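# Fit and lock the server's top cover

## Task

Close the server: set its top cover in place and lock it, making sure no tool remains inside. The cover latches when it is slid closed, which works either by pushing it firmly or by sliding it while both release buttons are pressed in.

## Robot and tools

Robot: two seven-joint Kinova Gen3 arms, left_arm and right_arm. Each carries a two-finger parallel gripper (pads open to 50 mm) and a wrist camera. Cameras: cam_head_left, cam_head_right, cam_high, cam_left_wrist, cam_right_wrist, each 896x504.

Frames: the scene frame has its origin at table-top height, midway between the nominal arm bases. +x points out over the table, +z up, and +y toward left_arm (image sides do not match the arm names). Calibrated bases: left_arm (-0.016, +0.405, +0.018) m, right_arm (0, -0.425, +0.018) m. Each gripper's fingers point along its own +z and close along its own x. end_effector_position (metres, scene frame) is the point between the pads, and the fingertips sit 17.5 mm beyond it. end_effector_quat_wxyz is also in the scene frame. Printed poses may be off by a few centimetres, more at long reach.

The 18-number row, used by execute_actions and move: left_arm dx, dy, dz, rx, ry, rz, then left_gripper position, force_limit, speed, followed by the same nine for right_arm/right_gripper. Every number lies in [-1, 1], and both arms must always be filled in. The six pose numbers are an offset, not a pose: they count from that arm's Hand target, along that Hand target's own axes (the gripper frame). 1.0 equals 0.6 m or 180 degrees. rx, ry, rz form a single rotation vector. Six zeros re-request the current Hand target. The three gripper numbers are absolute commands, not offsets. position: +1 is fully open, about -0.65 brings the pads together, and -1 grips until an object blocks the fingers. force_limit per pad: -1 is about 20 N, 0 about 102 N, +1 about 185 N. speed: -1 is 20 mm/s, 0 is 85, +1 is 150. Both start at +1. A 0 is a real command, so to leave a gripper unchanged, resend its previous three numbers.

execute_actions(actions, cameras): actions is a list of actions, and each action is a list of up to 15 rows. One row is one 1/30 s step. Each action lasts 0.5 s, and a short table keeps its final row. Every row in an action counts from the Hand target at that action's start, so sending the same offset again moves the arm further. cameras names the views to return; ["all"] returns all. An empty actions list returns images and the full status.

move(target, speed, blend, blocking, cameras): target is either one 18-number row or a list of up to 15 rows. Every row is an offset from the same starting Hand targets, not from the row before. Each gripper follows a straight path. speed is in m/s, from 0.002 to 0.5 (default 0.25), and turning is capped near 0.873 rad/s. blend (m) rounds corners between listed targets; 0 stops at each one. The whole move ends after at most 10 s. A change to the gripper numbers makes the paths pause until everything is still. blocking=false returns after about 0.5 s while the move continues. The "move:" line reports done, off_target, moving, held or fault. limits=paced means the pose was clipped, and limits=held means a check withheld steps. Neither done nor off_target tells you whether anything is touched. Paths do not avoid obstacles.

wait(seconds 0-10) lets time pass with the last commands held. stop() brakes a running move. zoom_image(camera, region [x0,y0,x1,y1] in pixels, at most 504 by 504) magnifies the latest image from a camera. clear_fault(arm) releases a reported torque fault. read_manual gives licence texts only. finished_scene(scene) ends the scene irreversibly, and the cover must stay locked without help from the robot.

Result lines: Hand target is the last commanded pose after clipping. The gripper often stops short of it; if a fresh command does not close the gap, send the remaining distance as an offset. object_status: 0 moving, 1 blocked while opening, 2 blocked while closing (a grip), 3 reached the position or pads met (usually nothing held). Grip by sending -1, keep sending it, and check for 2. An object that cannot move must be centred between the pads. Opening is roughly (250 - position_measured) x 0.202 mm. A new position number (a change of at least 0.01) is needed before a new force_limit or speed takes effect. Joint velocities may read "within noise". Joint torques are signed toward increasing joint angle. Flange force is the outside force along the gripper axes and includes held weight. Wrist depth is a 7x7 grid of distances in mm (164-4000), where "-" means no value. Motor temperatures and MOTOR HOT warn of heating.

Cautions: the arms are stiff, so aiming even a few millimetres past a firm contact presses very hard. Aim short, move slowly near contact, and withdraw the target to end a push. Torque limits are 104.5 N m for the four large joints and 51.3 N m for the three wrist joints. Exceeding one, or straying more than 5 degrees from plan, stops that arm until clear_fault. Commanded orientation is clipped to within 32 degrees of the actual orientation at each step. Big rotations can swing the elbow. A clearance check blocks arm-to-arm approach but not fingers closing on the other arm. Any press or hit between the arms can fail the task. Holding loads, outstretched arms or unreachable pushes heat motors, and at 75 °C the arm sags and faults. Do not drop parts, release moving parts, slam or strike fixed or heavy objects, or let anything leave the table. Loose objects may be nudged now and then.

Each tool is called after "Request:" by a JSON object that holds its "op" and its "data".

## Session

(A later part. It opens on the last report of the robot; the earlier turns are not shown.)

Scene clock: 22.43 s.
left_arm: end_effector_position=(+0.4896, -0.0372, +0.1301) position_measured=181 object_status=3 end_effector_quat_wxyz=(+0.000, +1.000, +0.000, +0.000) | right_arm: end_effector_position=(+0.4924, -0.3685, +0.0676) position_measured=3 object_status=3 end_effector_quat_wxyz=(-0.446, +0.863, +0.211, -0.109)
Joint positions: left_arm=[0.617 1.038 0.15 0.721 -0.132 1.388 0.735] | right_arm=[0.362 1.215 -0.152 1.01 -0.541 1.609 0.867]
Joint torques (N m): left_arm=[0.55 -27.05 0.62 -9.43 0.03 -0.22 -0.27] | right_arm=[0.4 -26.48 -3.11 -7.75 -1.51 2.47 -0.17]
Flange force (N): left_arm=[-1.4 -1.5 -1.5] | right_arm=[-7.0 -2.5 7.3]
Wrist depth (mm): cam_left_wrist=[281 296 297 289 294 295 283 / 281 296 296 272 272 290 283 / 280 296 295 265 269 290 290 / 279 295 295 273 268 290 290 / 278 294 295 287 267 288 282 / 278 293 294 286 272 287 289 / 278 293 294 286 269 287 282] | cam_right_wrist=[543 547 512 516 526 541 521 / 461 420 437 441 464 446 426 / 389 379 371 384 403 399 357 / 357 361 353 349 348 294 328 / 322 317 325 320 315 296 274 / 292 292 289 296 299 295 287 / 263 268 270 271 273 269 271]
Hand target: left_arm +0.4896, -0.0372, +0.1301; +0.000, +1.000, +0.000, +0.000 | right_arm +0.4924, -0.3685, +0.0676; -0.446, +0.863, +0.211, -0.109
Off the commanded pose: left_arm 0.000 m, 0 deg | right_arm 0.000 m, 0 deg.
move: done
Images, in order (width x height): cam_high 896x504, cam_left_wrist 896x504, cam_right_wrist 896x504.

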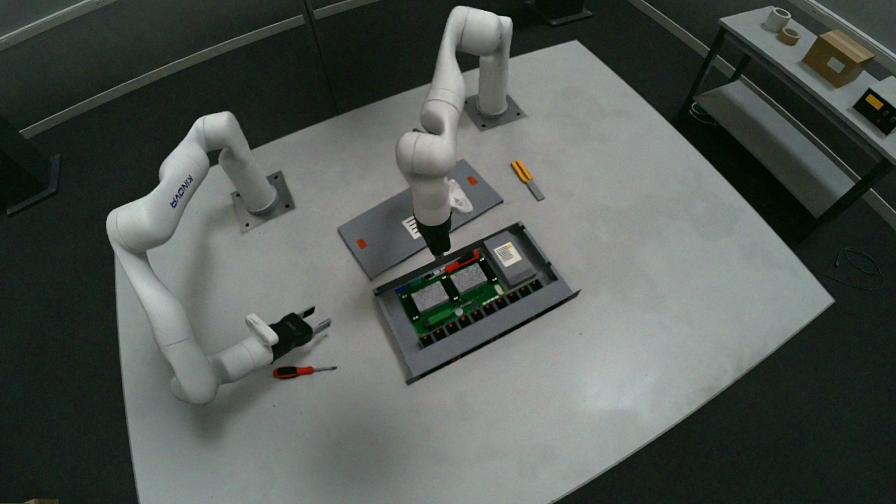

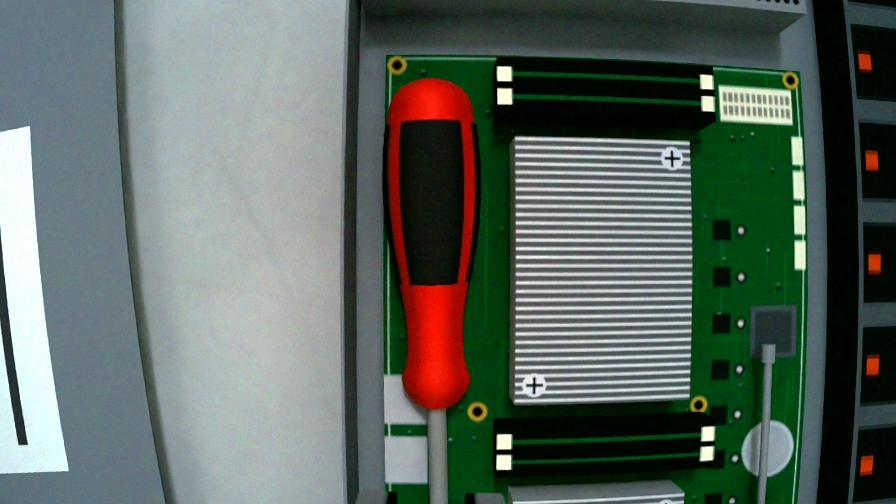

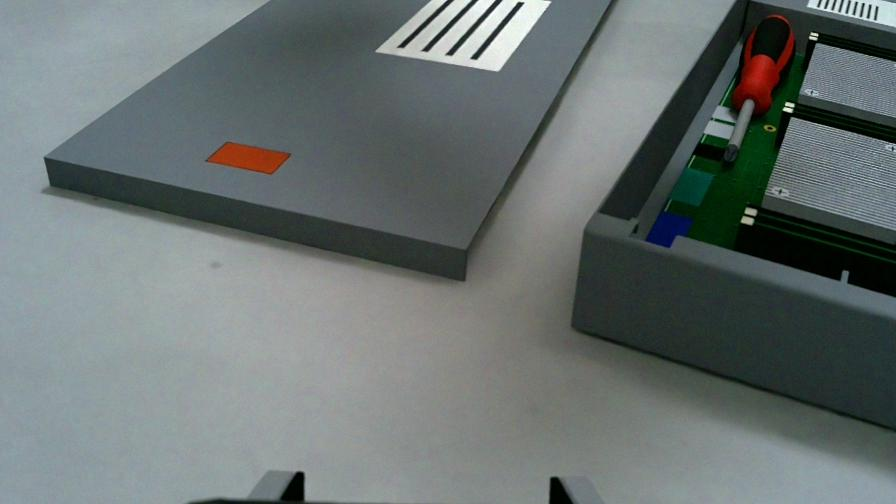

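Request:
{"op": "move", "data": {"target": [0.0030, 0.0080, 0.1710, 0, 0, 0, -0.19, -0.5, 0, 0, 0, 0, 0, 0, 0, 1, 1, 1], "speed": 0.15, "cameras": ["cam_left_wrist", "cam_right_wrist"]}}

Scene clock: 26.53 s.
left_arm: end_effector_position=(+0.4914, -0.0420, +0.0275) position_measured=181 object_status=3 end_effector_quat_wxyz=(+0.000, +1.000, +0.000, +0.000) | right_arm: end_effector_position=(+0.4924, -0.3685, +0.0676) position_measured=3 object_status=3 end_effector_quat_wxyz=(-0.446, +0.863, +0.211, -0.109)
Joint positions: left_arm=[0.621 1.152 0.139 0.808 -0.137 1.188 0.746] | right_arm=[0.362 1.215 -0.152 1.01 -0.541 1.609 0.867]
Joint torques (N m): left_arm=[0.55 -27.49 0.69 -8.7 0.04 -0.18 -0.28] | right_arm=[0.36 -26.53 -3.12 -7.63 -1.49 2.42 -0.22]
Flange force (N): left_arm=[-0.4 -0.7 -2.0] | right_arm=[-6.4 -1.9 6.8]
Wrist depth (mm): cam_left_wrist=[194 194 171 - 171 169 170 / 193 193 171 - 166 167 167 / 193 193 174 - 166 166 167 / 192 193 189 170 166 166 166 / 192 192 189 169 166 166 166 / 192 191 188 169 165 165 166 / 192 191 188 184 177 167 177] | cam_right_wrist=[543 545 511 516 525 483 480 / 461 420 436 440 463 427 425 / 391 378 371 383 403 399 357 / 358 360 353 349 348 294 328 / 321 317 325 321 314 297 274 / 292 293 289 297 298 295 287 / 262 268 270 271 272 269 271]
Hand target: left_arm +0.4914, -0.0420, +0.0274; +0.000, +1.000, +0.000, +0.000 | right_arm +0.4924, -0.3685, +0.0676; -0.446, +0.863, +0.211, -0.109
Off the commanded pose: left_arm 0.000 m, 0 deg | right_arm 0.000 m, 0 deg.
move: done
Images, in order (width x height): cam_left_wrist 896x504, cam_right_wrist 896x504.

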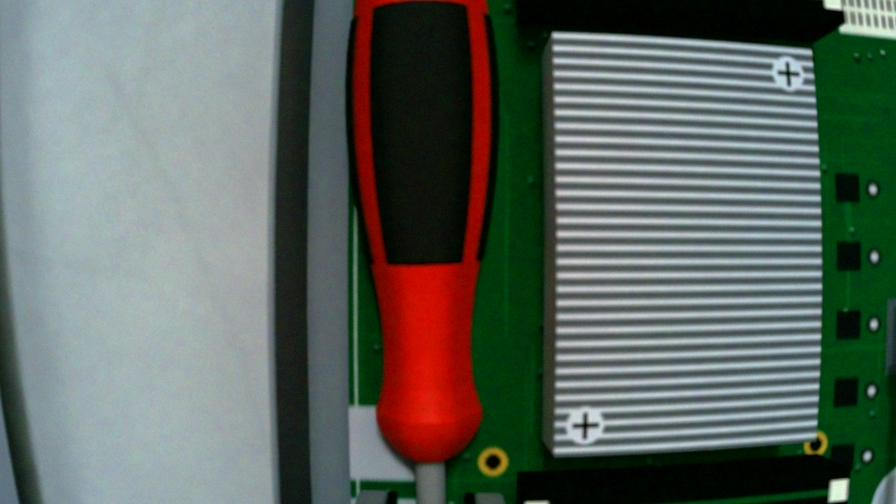

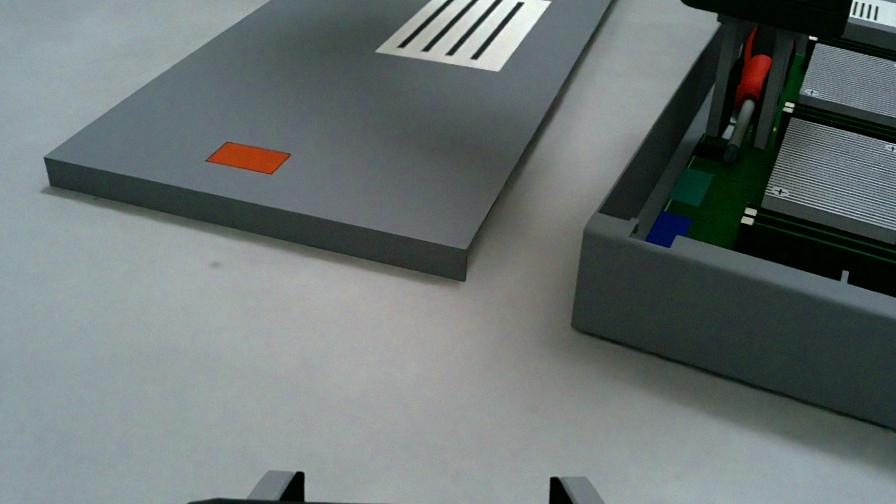

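Request:
{"op": "move", "data": {"target": [[0, 0, 0, 0, 0, 0, -1, -0.7, -0.3, 0, 0, 0, 0, 0, 0, 1, 1, 1], [0, 0, -0.1667, 0, 0, 0, -1, -0.7, -0.3, 0, 0, 0, 0, 0, 0, 1, 1, 1]], "speed": 0.15, "cameras": ["cam_left_wrist", "cam_right_wrist"]}}

Scene clock: 28.50 s.
left_arm: end_effector_position=(+0.4914, -0.0420, +0.1276) position_measured=226 object_status=2 end_effector_quat_wxyz=(+0.000, +1.000, +0.000, +0.000) | right_arm: end_effector_position=(+0.4924, -0.3685, +0.0676) position_measured=3 object_status=3 end_effector_quat_wxyz=(-0.446, +0.863, +0.211, -0.109)
Joint positions: left_arm=[0.623 1.056 0.15 0.691 -0.133 1.4 0.737] | right_arm=[0.362 1.215 -0.152 1.01 -0.541 1.609 0.867]
Joint torques (N m): left_arm=[0.57 -27.67 0.57 -9.69 -0.01 -0.2 -0.29] | right_arm=[0.41 -26.54 -3.11 -7.66 -1.49 2.43 -0.19]
Flange force (N): left_arm=[-1.8 -1.8 -0.7] | right_arm=[-6.5 -2.1 6.9]
Wrist depth (mm): cam_left_wrist=[279 294 295 - 292 293 280 / 278 294 294 - 269 287 280 / 277 293 294 - 267 286 287 / 276 293 293 168 266 286 287 / 276 291 292 169 266 286 280 / 276 292 292 169 267 278 286 / 275 290 291 283 266 284 280] | cam_right_wrist=[542 547 512 517 525 548 522 / 462 421 437 440 463 450 427 / 390 379 371 383 404 397 357 / 358 360 353 349 347 293 328 / 321 317 326 321 315 297 274 / 291 294 289 297 298 295 287 / 262 269 270 272 273 270 270]
Hand target: left_arm +0.4914, -0.0420, +0.1275; +0.000, +1.000, +0.000, +0.000 | right_arm +0.4924, -0.3685, +0.0676; -0.446, +0.863, +0.211, -0.109
Off the commanded pose: left_arm 0.000 m, 0 deg | right_arm 0.000 m, 0 deg.
move: done
Images, in order (width x height): cam_left_wrist 896x504, cam_right_wrist 896x504.

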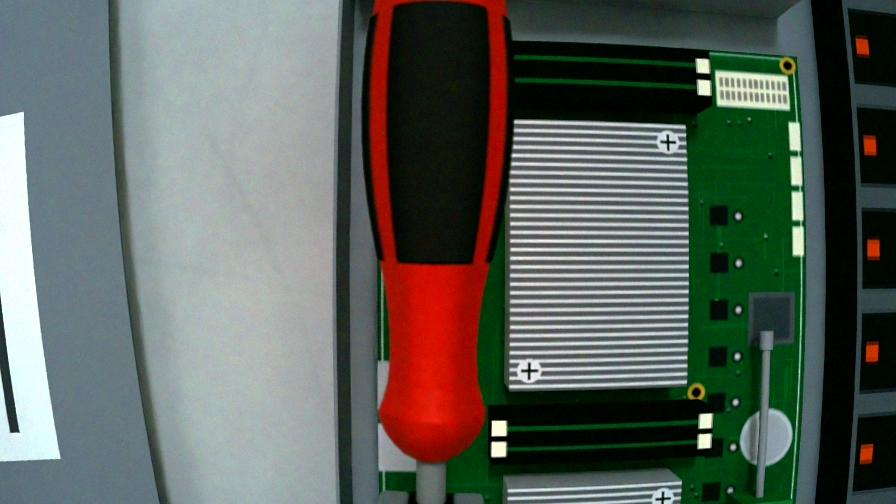

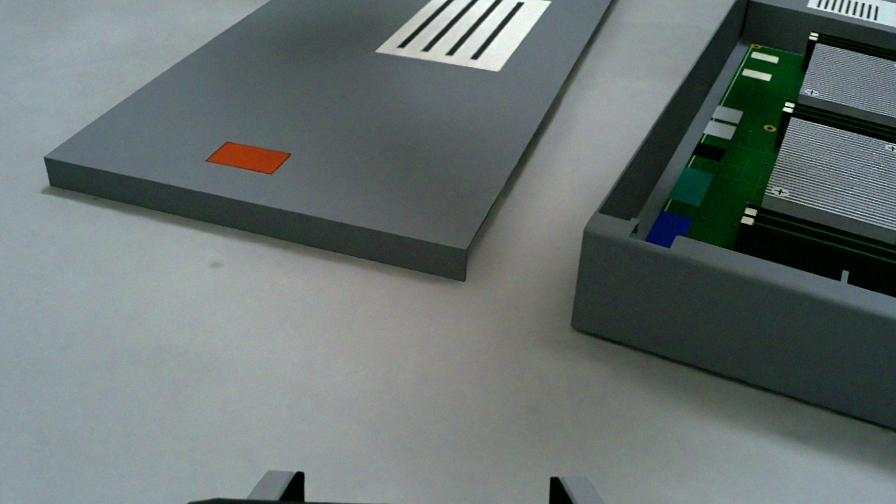

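Request:
{"op": "move", "data": {"target": [[-0.069, -0.77, -0.0042, 0, 0, 0, -1, -0.7, -0.3, 0.3277, -0.2999, 0.1277, -0.2975, 0.0727, 0.1407, 1, 1, 1], [-0.069, -0.77, 0.1542, 0, 0, 0, -1, -0.7, -0.3, 0.3277, -0.2999, 0.1277, -0.2975, 0.0727, 0.1407, 1, 1, 1], [-0.069, -0.77, 0.1767, 0, 0, 0, -1, -0.7, -0.3, 0.3277, -0.2999, 0.1277, -0.2975, 0.0727, 0.1407, 1, 1, 1]], "speed": [0.35, 0.25, 0.05], "blend": [0.03, 0.005, 0], "cameras": ["all"]}}

Scene clock: 32.50 s.
left_arm: end_effector_position=(+0.4505, +0.4200, +0.0213) position_measured=226 object_status=2 end_effector_quat_wxyz=(+0.000, +1.000, +0.000, +0.000) | right_arm: end_effector_position=(+0.5901, -0.1299, +0.1699) position_measured=3 object_status=3 end_effector_quat_wxyz=(+0.000, +1.000, +0.000, +0.000)
Joint positions: left_arm=[-0.158 0.753 0.083 1.788 -0.099 0.605 0] | right_arm=[-0.537 0.983 0.271 0.731 -0.226 1.449 -0.405]
Joint torques (N m): left_arm=[0.47 -19.75 0.18 -5.62 -0.02 -0.29 -0.29] | right_arm=[0.29 -28.18 1.36 -11.34 0.29 0.29 -0.21]
Flange force (N): left_arm=[-0.4 -0.5 -1.9] | right_arm=[-10.8 5.3 6.5]
Wrist depth (mm): cam_left_wrist=[188 188 189 - 190 190 191 / 188 188 188 - 189 190 190 / 187 187 188 - 189 189 190 / 187 187 188 169 189 189 189 / 187 187 187 170 188 189 189 / 186 187 187 169 188 188 189 / 186 186 186 187 187 188 188] | cam_right_wrist=[333 327 307 327 310 290 338 / 330 326 309 327 311 290 338 / 330 326 309 326 310 291 337 / 330 326 306 327 309 290 338 / 330 325 306 325 309 290 337 / 329 325 306 327 306 290 337 / 332 325 308 327 306 290 336]
Hand target: left_arm +0.4505, +0.4200, +0.0212; +0.000, +1.000, +0.000, +0.000 | right_arm +0.5901, -0.1299, +0.1699; +0.000, +1.000, +0.000, +0.000
Off the commanded pose: left_arm 0.000 m, 0 deg | right_arm 0.000 m, 0 deg.
move: done

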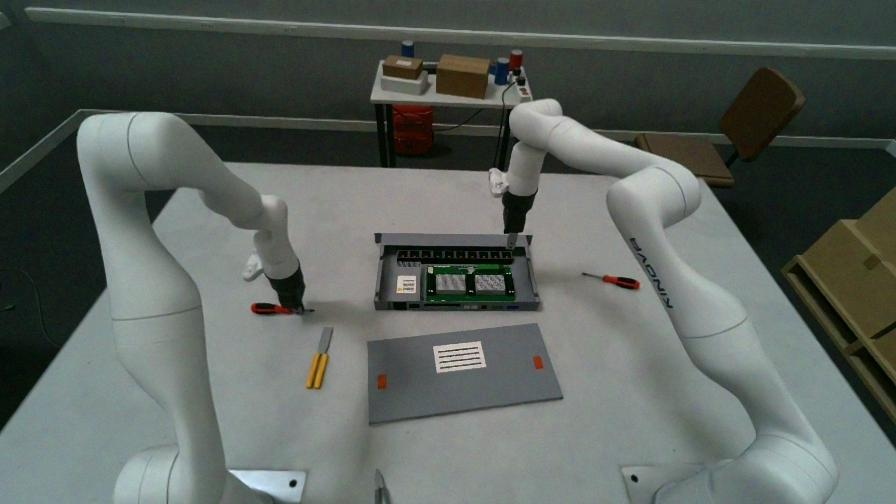

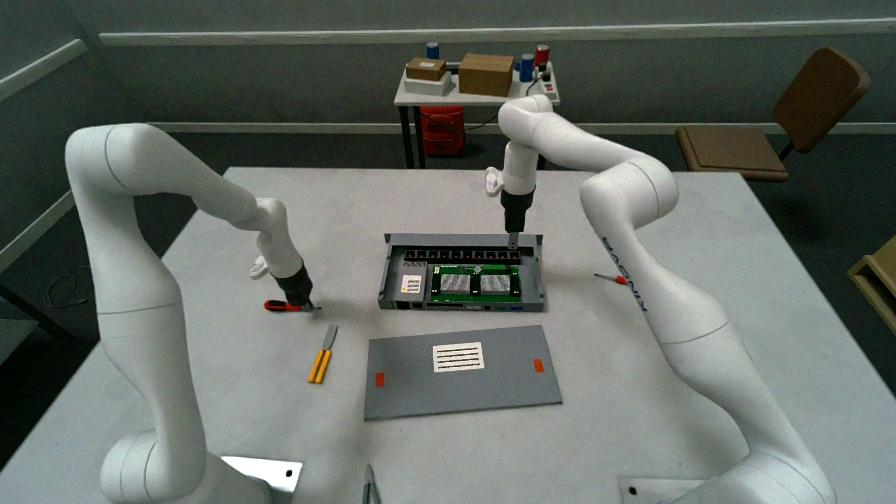

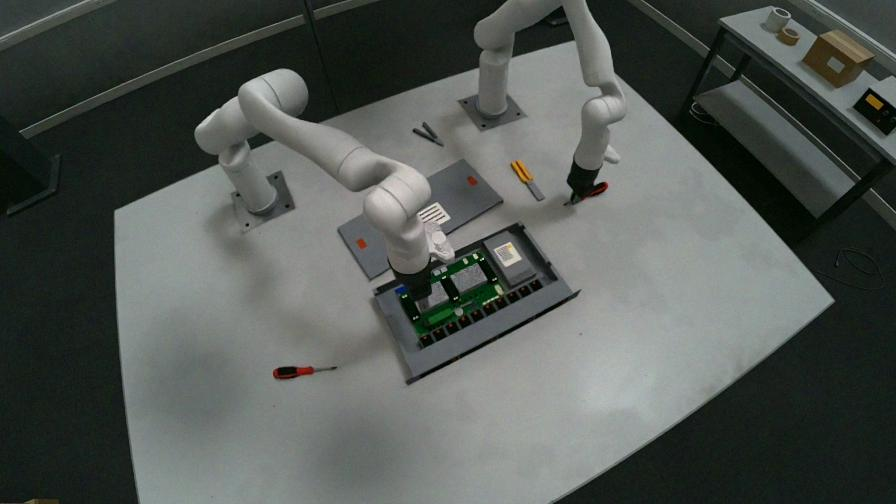

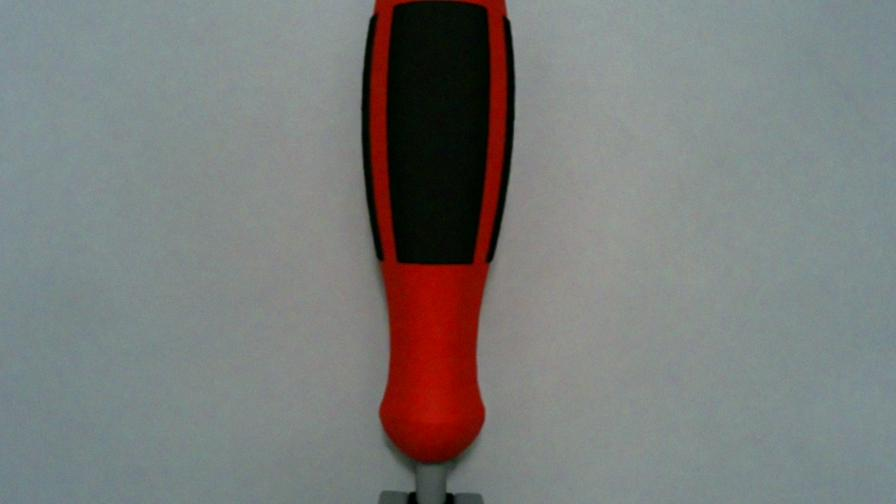

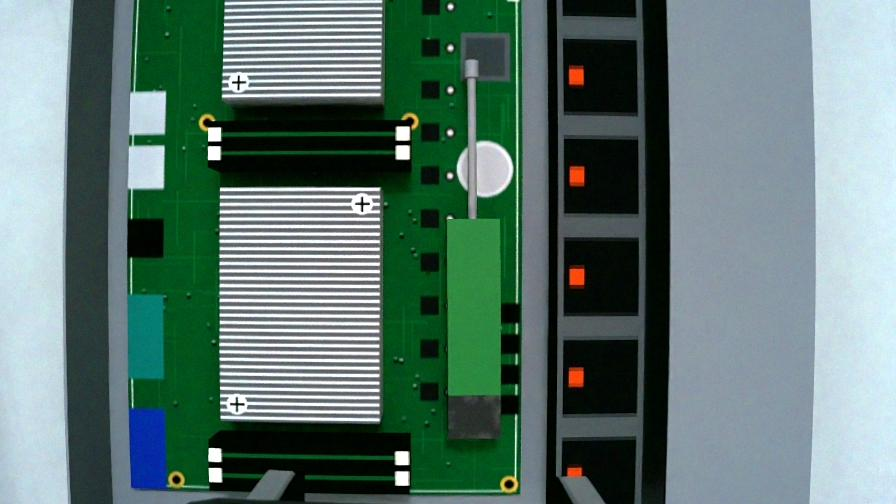

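Request:
{"op": "zoom_image", "data": {"camera": "cam_right_wrist", "region": [180, 424, 340, 504]}}

Request:
{"op": "zoom_image", "data": {"camera": "cam_right_wrist", "region": [500, 424, 660, 504]}}

Request:
{"op": "zoom_image", "data": {"camera": "cam_right_wrist", "region": [410, 190, 560, 460]}}

Request:
{"op": "zoom_image", "data": {"camera": "cam_high", "region": [370, 220, 590, 390]}}

Scaled by 3.150 from the camera's 896x504 image, which has a finer 1280x720 frame.

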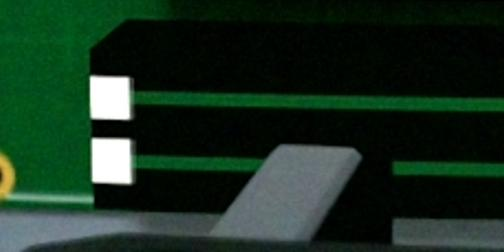

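Scaled by 3.150 from the camera's 896x504 image, which has a finer 1280x720 frame.

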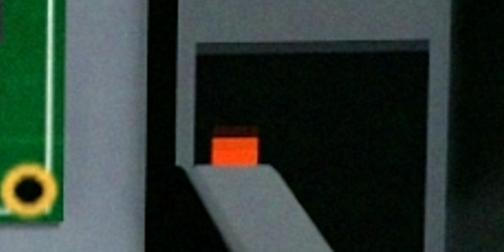

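Scaled by 1.867 from the camera's 896x504 image, which has a finer 1280x720 frame.

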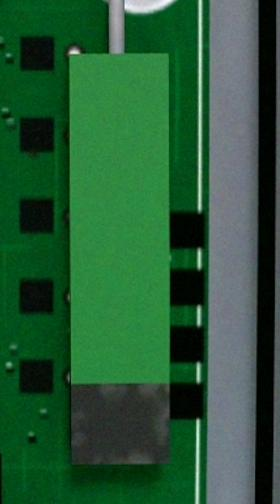

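Scaled by 2.291 from the camera's 896x504 image, which has a finer 1280x720 frame.

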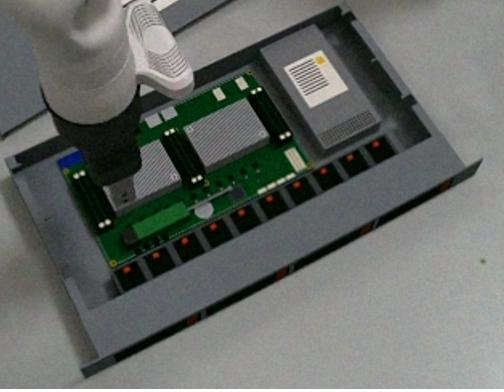

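Request:
{"op": "move", "data": {"target": [[0, 0, 0, 0, 0, 0, -0.19, -0.7, -0.3, 0, 0, 0, 0, 0, 0, 0.274, 0, 0.3], [0, 0, -0.1667, 0, 0, 0, -0.19, -0.7, -0.3, 0.0262, -0.0598, 0.1832, 0, 0, 0, 0.274, 0, 0.3]], "speed": [0.1, 0.2], "cameras": ["cam_left_wrist", "cam_right_wrist", "cam_head_left"]}}

Scene clock: 40.90 s.
left_arm: end_effector_position=(+0.4504, +0.4201, +0.1212) position_measured=181 object_status=3 end_effector_quat_wxyz=(+0.000, +1.000, +0.000, +0.000) | right_arm: end_effector_position=(+0.6058, -0.0941, +0.0600) position_measured=112 object_status=3 end_effector_quat_wxyz=(+0.000, +1.000, +0.000, +0.000)
Joint positions: left_arm=[-0.176 0.573 0.109 1.712 -0.077 0.86 -0.018] | right_arm=[-0.558 1.171 0.256 0.673 -0.243 1.318 -0.444]
Joint torques (N m): left_arm=[0.47 -18.33 0.17 -7.51 0.01 -0.21 -0.3] | right_arm=[0.29 -29.95 1.39 -10.92 0.28 0.3 -0.21]
Flange force (N): left_arm=[-1.4 -0.1 -1.7] | right_arm=[-10.8 5.8 4.5]
Wrist depth (mm): cam_left_wrist=[288 289 289 290 291 291 291 / 288 288 289 266 290 291 292 / 287 288 288 264 290 289 290 / 287 287 288 273 289 290 291 / 285 286 287 287 288 289 289 / 285 286 287 286 288 289 288 / 284 286 286 287 288 287 289] | cam_right_wrist=[196 196 217 217 195 181 179 / 196 196 216 217 195 195 180 / 197 198 216 216 195 195 180 / 198 198 217 217 195 195 179 / 195 196 216 216 195 195 179 / 196 196 216 199 195 195 179 / 195 196 216 198 195 180 179]
Hand target: left_arm +0.4504, +0.4201, +0.1213; +0.000, +1.000, +0.000, +0.000 | right_arm +0.6058, -0.0941, +0.0599; +0.000, +1.000, +0.000, +0.000
Off the commanded pose: left_arm 0.000 m, 0 deg | right_arm 0.000 m, 0 deg.
move: done
Images, in order (width x height): cam_head_left 896x504, cam_left_wrist 896x504, cam_right_wrist 896x504.

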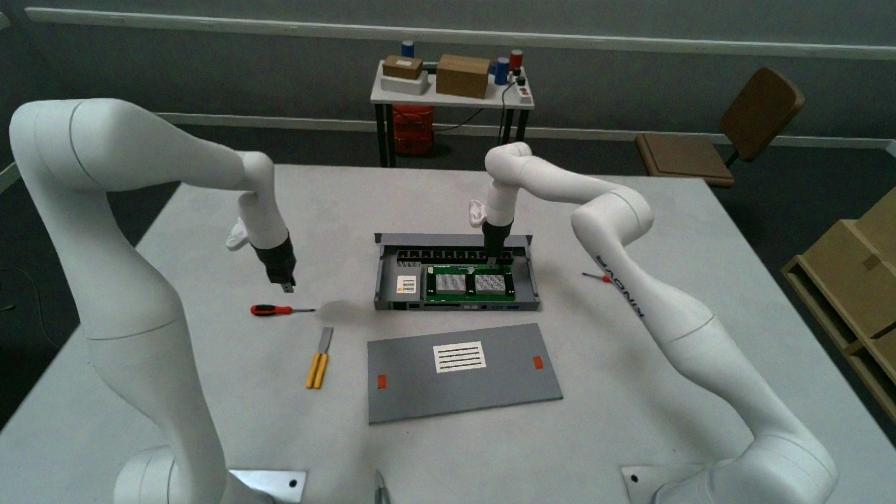

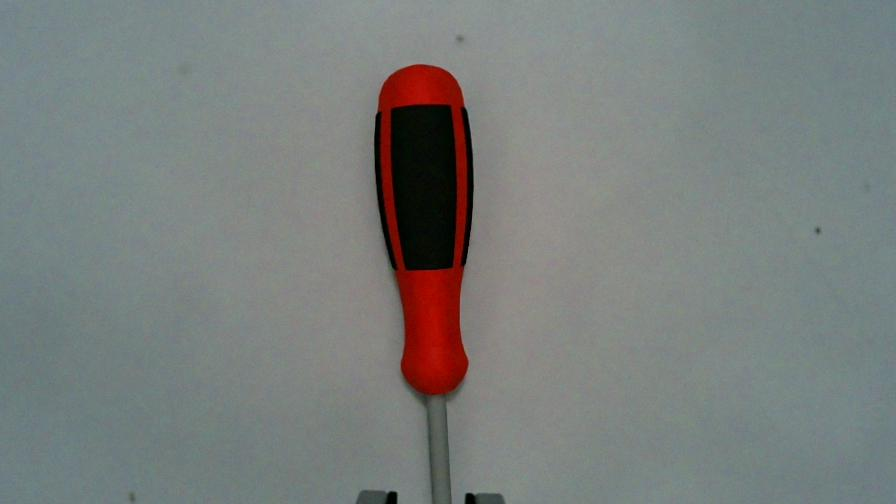

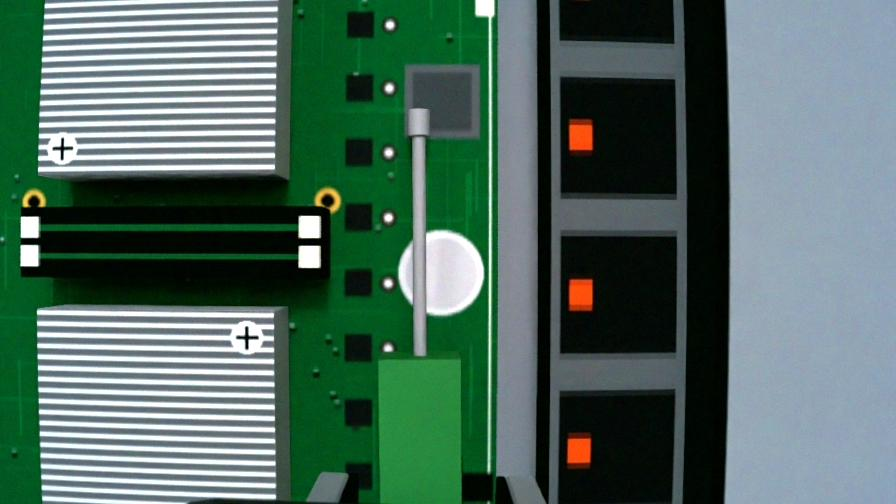

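Request:
{"op": "move", "data": {"target": [[0, 0, 0, 0, 0, 0, -0.19, -0.7, -0.3, -0.0025, 0, 0.049, 0, 0, 0, 0.274, 0, 0.3], [0, 0, 0, 0, 0, 0, 1, 0, 0, -0.0025, 0, 0.049, 0, 0, 0, -1, -0.6, -0.3], [-0.1002, 0.1012, -0.016, 0, 0, 0.3194, 1, 0, 0, -0.0025, 0, -0.1168, 0, 0, 0, -1, -0.6, -0.3]], "speed": [0.08, 0.08, 0.45], "cameras": ["cam_right_wrist"]}}

Scene clock: 48.43 s.
left_arm: end_effector_position=(+0.3902, +0.3594, +0.1309) position_measured=3 object_status=3 end_effector_quat_wxyz=(+0.000, +0.877, -0.481, +0.000) | right_arm: end_effector_position=(+0.6043, -0.0941, +0.1301) position_measured=164 object_status=2 end_effector_quat_wxyz=(+0.000, +1.000, +0.000, +0.000)
Joint positions: left_arm=[-0.245 0.475 0.386 1.905 -0.24 0.806 -0.717] | right_arm=[-0.552 1.113 0.266 0.572 -0.239 1.474 -0.458]
Joint torques (N m): left_arm=[0.43 -15.26 1.15 -6.85 0.01 -0.27 -0.25] | right_arm=[0.33 -29.84 1.22 -11.35 0.29 0.33 -0.25]
Flange force (N): left_arm=[-0.8 0.7 -2.5] | right_arm=[-13.5 7.3 6.7]
Wrist depth (mm): cam_left_wrist=[297 283 300 300 301 302 302 / 297 282 299 300 300 301 302 / 297 297 299 299 299 300 301 / 295 297 298 299 298 300 301 / 296 297 297 298 298 299 300 / 295 296 296 297 297 298 299 / 294 295 296 296 297 297 298] | cam_right_wrist=[286 266 266 287 266 250 298 / 286 266 266 287 266 250 297 / 285 266 286 287 265 250 297 / 285 268 286 287 265 249 297 / 285 266 278 287 265 250 297 / 285 265 266 169 265 250 297 / 285 266 266 169 265 250 297]
Hand target: left_arm +0.3902, +0.3594, +0.1309; +0.000, +0.877, -0.481, +0.000 | right_arm +0.6043, -0.0941, +0.1300; +0.000, +1.000, +0.000, +0.000
Off the commanded pose: left_arm 0.000 m, 0 deg | right_arm 0.000 m, 0 deg.
move: done
Images, in order (width x height): cam_right_wrist 896x504.

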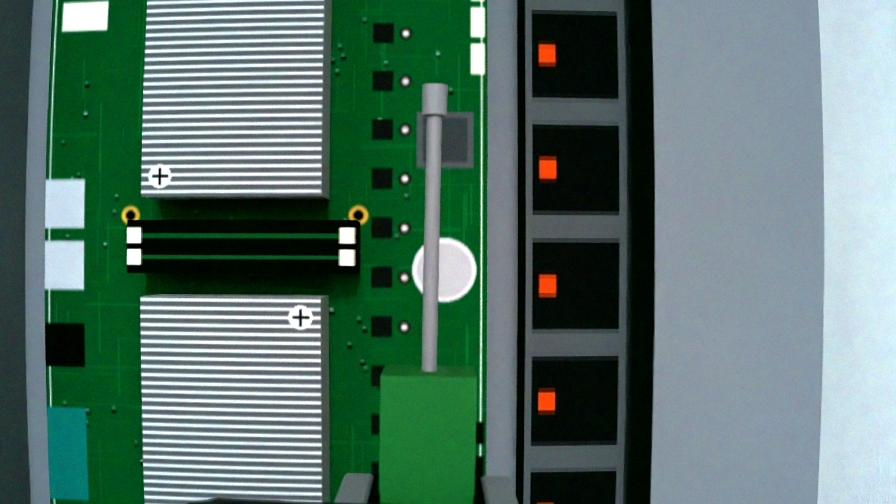

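Request:
{"op": "move", "data": {"target": [[0.0631, 0.2779, -0.0318, 0, 0, 0.6389, 1, 0, 0, -0.4238, 0.6765, 0, 0, 0, 0, -1, -0.6, -0.3], [0.0631, 0.2779, -0.0318, 0, 0, 0.6389, 1, 0, 0, -0.4238, 0.6765, 0.1808, 0, 0, 0, -1, -0.6, -0.3], [0.0631, 0.2779, -0.0318, 0, 0, 0.6389, 1, 0, 0, -0.4238, 0.6765, 0.1808, 0, 0, 0, 0.274, -0.6, -0.3], [0.0631, 0.2779, -0.0318, 0, 0, 0.6389, 1, 0, 0, -0.4238, 0.6765, 0.0141, 0, 0, 0, 0.274, -0.6, -0.3], [0.0631, 0.2779, -0.0318, 0, 0, 0.6389, 1, 0, 0, -0.4583, 0.2407, -0.0333, 0, 0, -0.0417, 1, 0, 0]], "speed": [0.45, 0.08, 0.1, 0.2, 0.3], "cameras": ["all"]}}

Scene clock: 56.90 s.
left_arm: end_effector_position=(+0.2699, +0.2380, +0.1499) position_measured=3 object_status=3 end_effector_quat_wxyz=(+0.000, -0.065, +0.998, +0.000) | right_arm: end_effector_position=(+0.3293, -0.2384, +0.1501) position_measured=3 object_status=3 end_effector_quat_wxyz=(+0.000, +0.998, +0.065, +0.000)
Joint positions: left_arm=[-0.321 0.423 1.011 2.13 -0.486 0.838 -2.006] | right_arm=[-0.687 0.366 0.203 1.969 -0.099 0.815 -0.347]
Joint torques (N m): left_arm=[0.45 -9.81 2.43 -6.44 0.07 -0.3 -0.28] | right_arm=[0.29 -15.46 0.36 -8.96 0.31 0.29 -0.24]
Flange force (N): left_arm=[1.4 1.8 -3.6] | right_arm=[-3.9 1.8 6.5]
Wrist depth (mm): cam_left_wrist=[318 318 304 303 305 305 321 / 317 318 302 304 304 305 320 / 317 316 302 303 304 304 320 / 315 302 302 302 303 303 319 / 315 301 302 302 302 303 318 / 315 315 316 317 315 317 318 / 314 315 315 315 316 317 317] | cam_right_wrist=[315 300 301 301 303 303 318 / 314 300 301 301 302 302 318 / 314 299 301 301 302 302 319 / 315 300 300 301 302 302 318 / 314 300 301 301 301 302 317 / 314 315 315 316 316 318 319 / 314 314 315 316 317 317 317]
Hand target: left_arm +0.2699, +0.2380, +0.1499; +0.000, -0.065, +0.998, +0.000 | right_arm +0.3293, -0.2384, +0.1501; +0.000, +0.998, +0.065, +0.000
Off the commanded pose: left_arm 0.000 m, 0 deg | right_arm 0.000 m, 0 deg.
move: done

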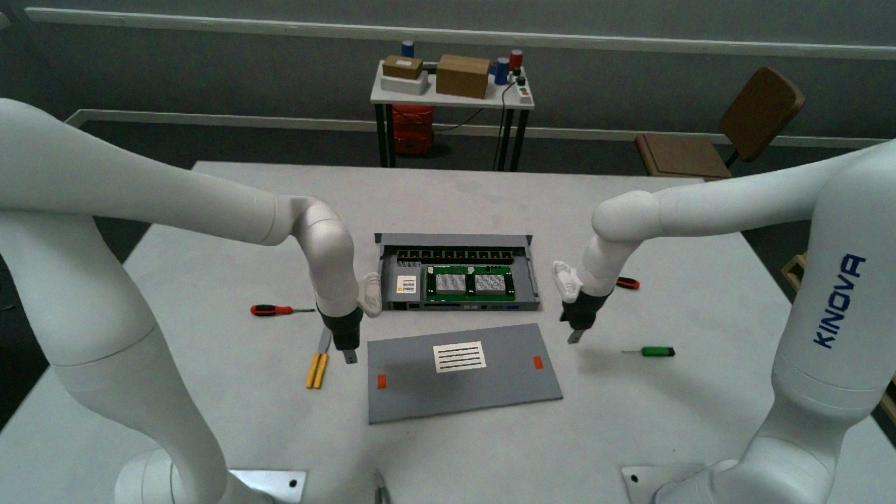

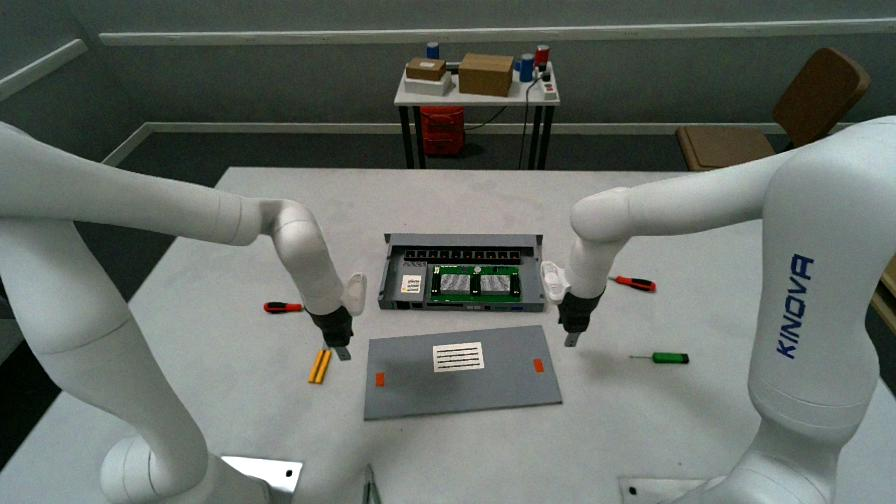

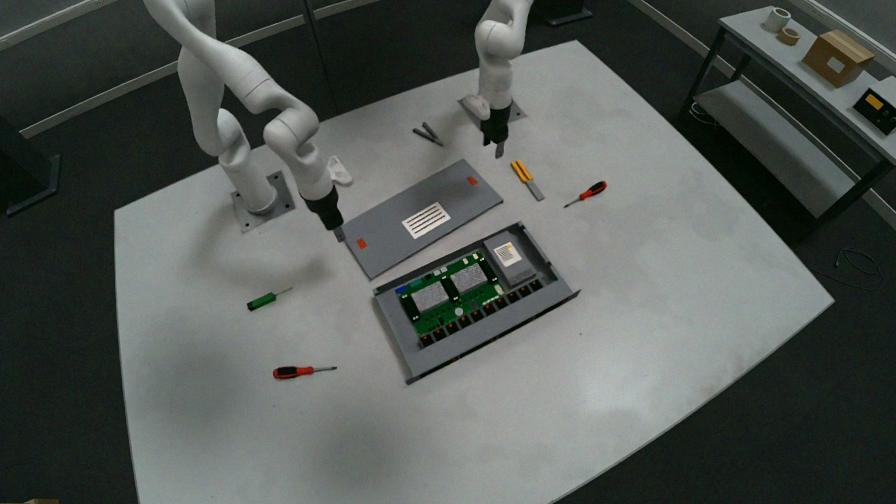

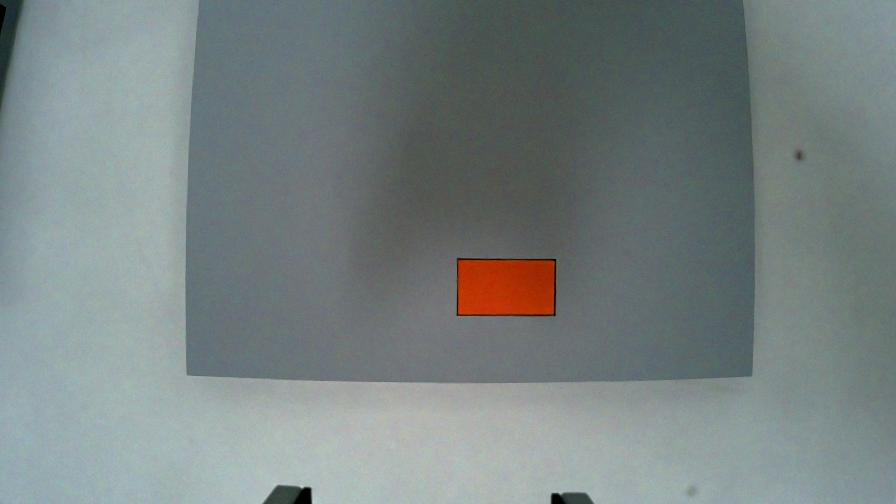

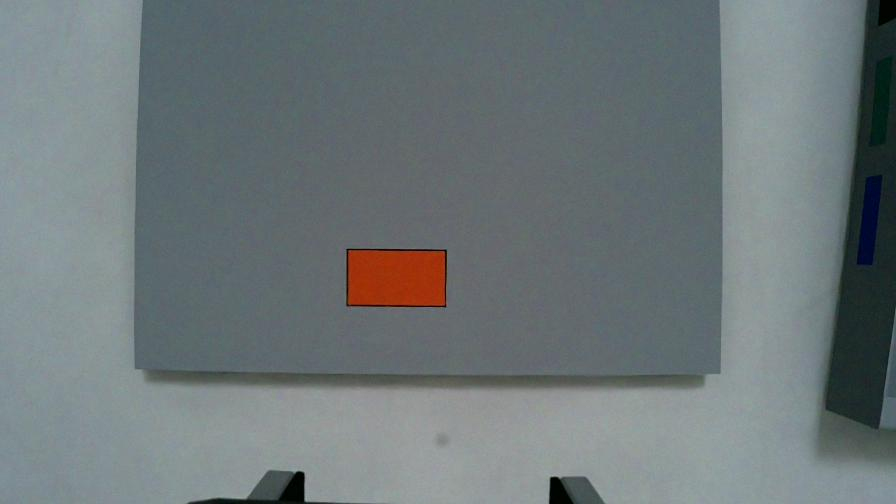

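Request:
{"op": "zoom_image", "data": {"camera": "cam_left_wrist", "region": [150, 330, 250, 410]}}

Request:
{"op": "zoom_image", "data": {"camera": "cam_left_wrist", "region": [700, 330, 800, 410]}}

Request:
{"op": "zoom_image", "data": {"camera": "cam_left_wrist", "region": [440, 240, 580, 330]}}

Request:
{"op": "zoom_image", "data": {"camera": "cam_right_wrist", "region": [100, 330, 200, 410]}}

Request:
{"op": "zoom_image", "data": {"camera": "cam_right_wrist", "region": [670, 330, 770, 410]}}

Request:
{"op": "zoom_image", "data": {"camera": "cam_right_wrist", "region": [330, 230, 470, 320]}}

Scaled by 5.040 from the camera's 896x504 image, which has a finer 1280x720 frame.

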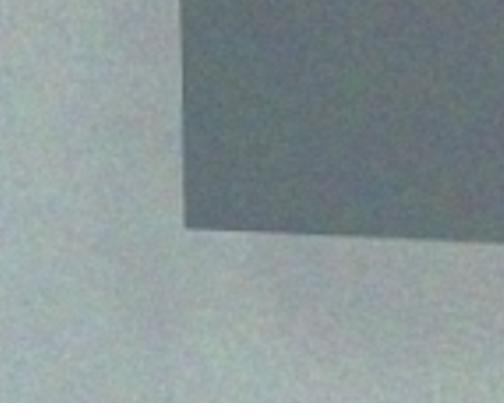

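Scaled by 5.040 from the camera's 896x504 image, which has a finer 1280x720 frame.

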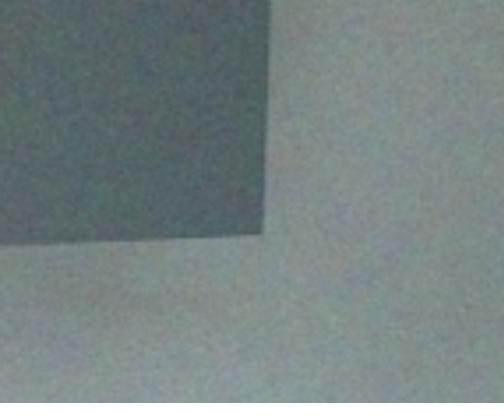

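Scaled by 3.600 from the camera's 896x504 image, which has a finer 1280x720 frame.

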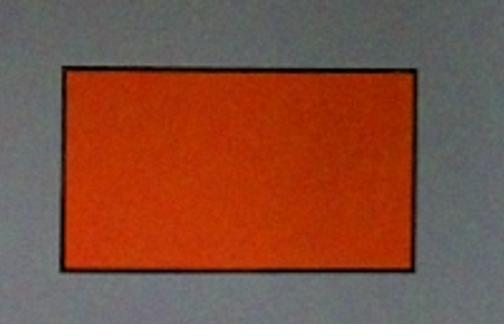

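Scaled by 5.040 from the camera's 896x504 image, which has a finer 1280x720 frame.

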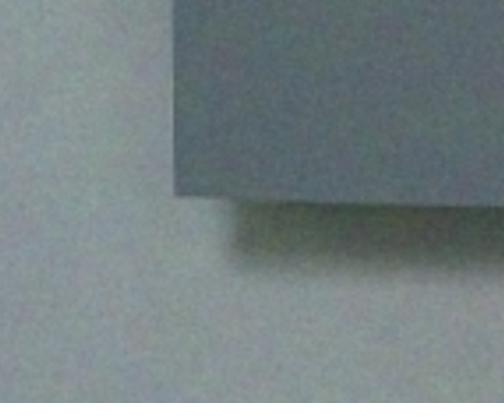

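Scaled by 5.040 from the camera's 896x504 image, which has a finer 1280x720 frame.

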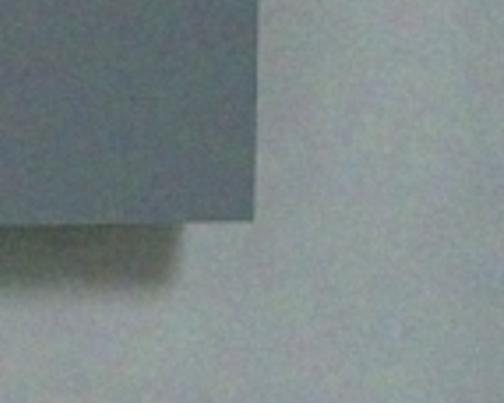

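Scaled by 3.600 from the camera's 896x504 image, which has a finer 1280x720 frame.

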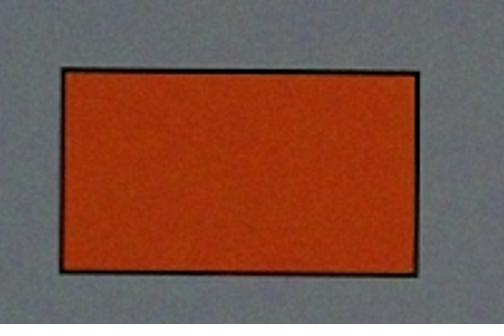

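Request:
{"op": "move", "data": {"target": [-0.4838, -0.0032, 0, 0, 0, 0.0417, 1, 0, 0, 0.3836, 0.0959, 0, 0, 0, 0.0417, 1, 0, 0], "speed": 0.35, "cameras": ["cam_left_wrist", "cam_right_wrist"]}}

Scene clock: 62.70 s.
left_arm: end_effector_position=(+0.5579, +0.2737, +0.1500) position_measured=3 object_status=3 end_effector_quat_wxyz=(+0.000, +0.000, +1.000, +0.000) | right_arm: end_effector_position=(+0.5650, -0.2654, +0.1501) position_measured=3 object_status=3 end_effector_quat_wxyz=(+0.000, +1.000, +0.000, +0.000)
Joint positions: left_arm=[-0.216 0.923 0.856 1.196 -0.674 1.301 -2.524] | right_arm=[-0.391 0.793 0.25 1.189 -0.191 1.182 -0.19]
Joint torques (N m): left_arm=[0.46 -22.61 5.27 -7.12 0.1 -0.24 -0.3] | right_arm=[0.36 -24.88 1.5 -10.73 0.32 0.28 -0.22]
Flange force (N): left_arm=[1.1 0.4 -1.7] | right_arm=[-7.1 1.8 5.4]
Wrist depth (mm): cam_left_wrist=[271 287 289 288 289 289 320 / 270 287 288 288 288 288 320 / 270 312 312 313 313 304 320 / 269 311 312 313 314 312 319 / 314 314 316 317 317 317 319 / 314 315 315 315 316 316 317 / 313 314 314 315 316 316 316] | cam_right_wrist=[314 306 289 289 308 287 271 / 314 307 308 308 308 297 272 / 313 311 311 311 312 313 271 / 314 310 270 270 311 313 271 / 313 315 315 315 316 317 318 / 313 314 315 316 316 316 317 / 313 313 315 316 316 317 318]
Hand target: left_arm +0.5579, +0.2737, +0.1500; +0.000, +0.000, +1.000, +0.000 | right_arm +0.5650, -0.2654, +0.1501; +0.000, +1.000, +0.000, +0.000
Off the commanded pose: left_arm 0.000 m, 0 deg | right_arm 0.000 m, 0 deg.
move: done
Images, in order (width x height): cam_left_wrist 896x504, cam_right_wrist 896x504.

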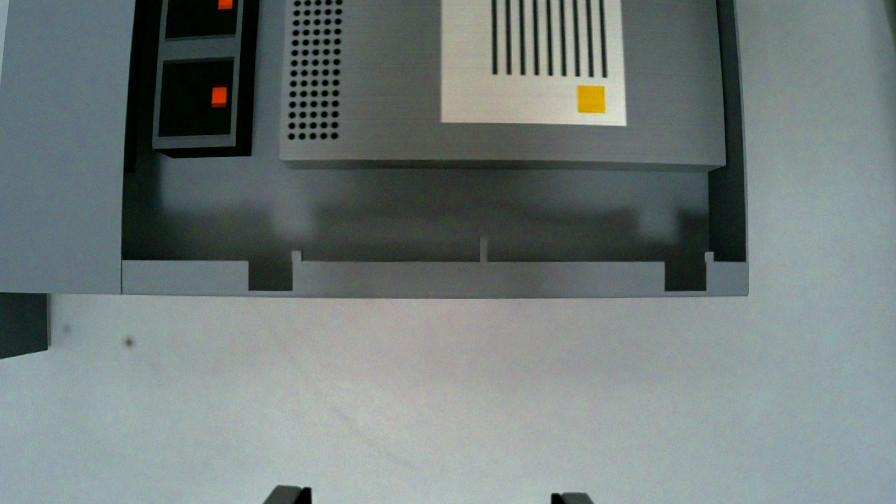

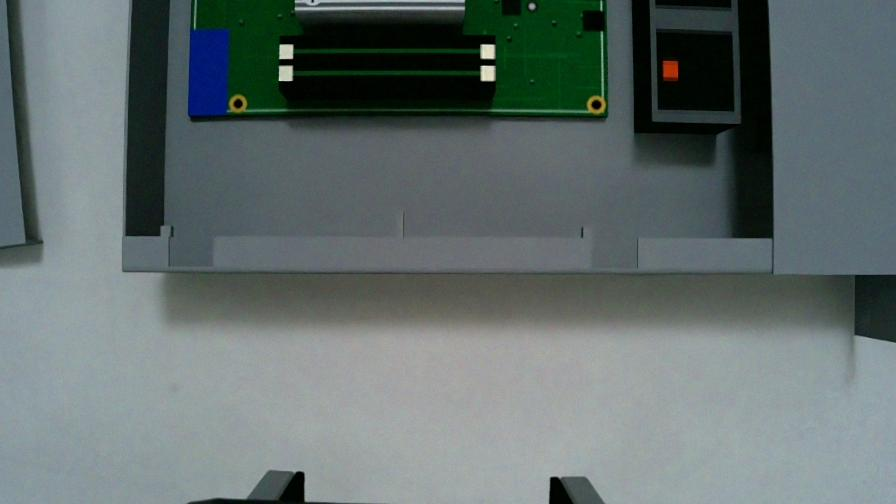

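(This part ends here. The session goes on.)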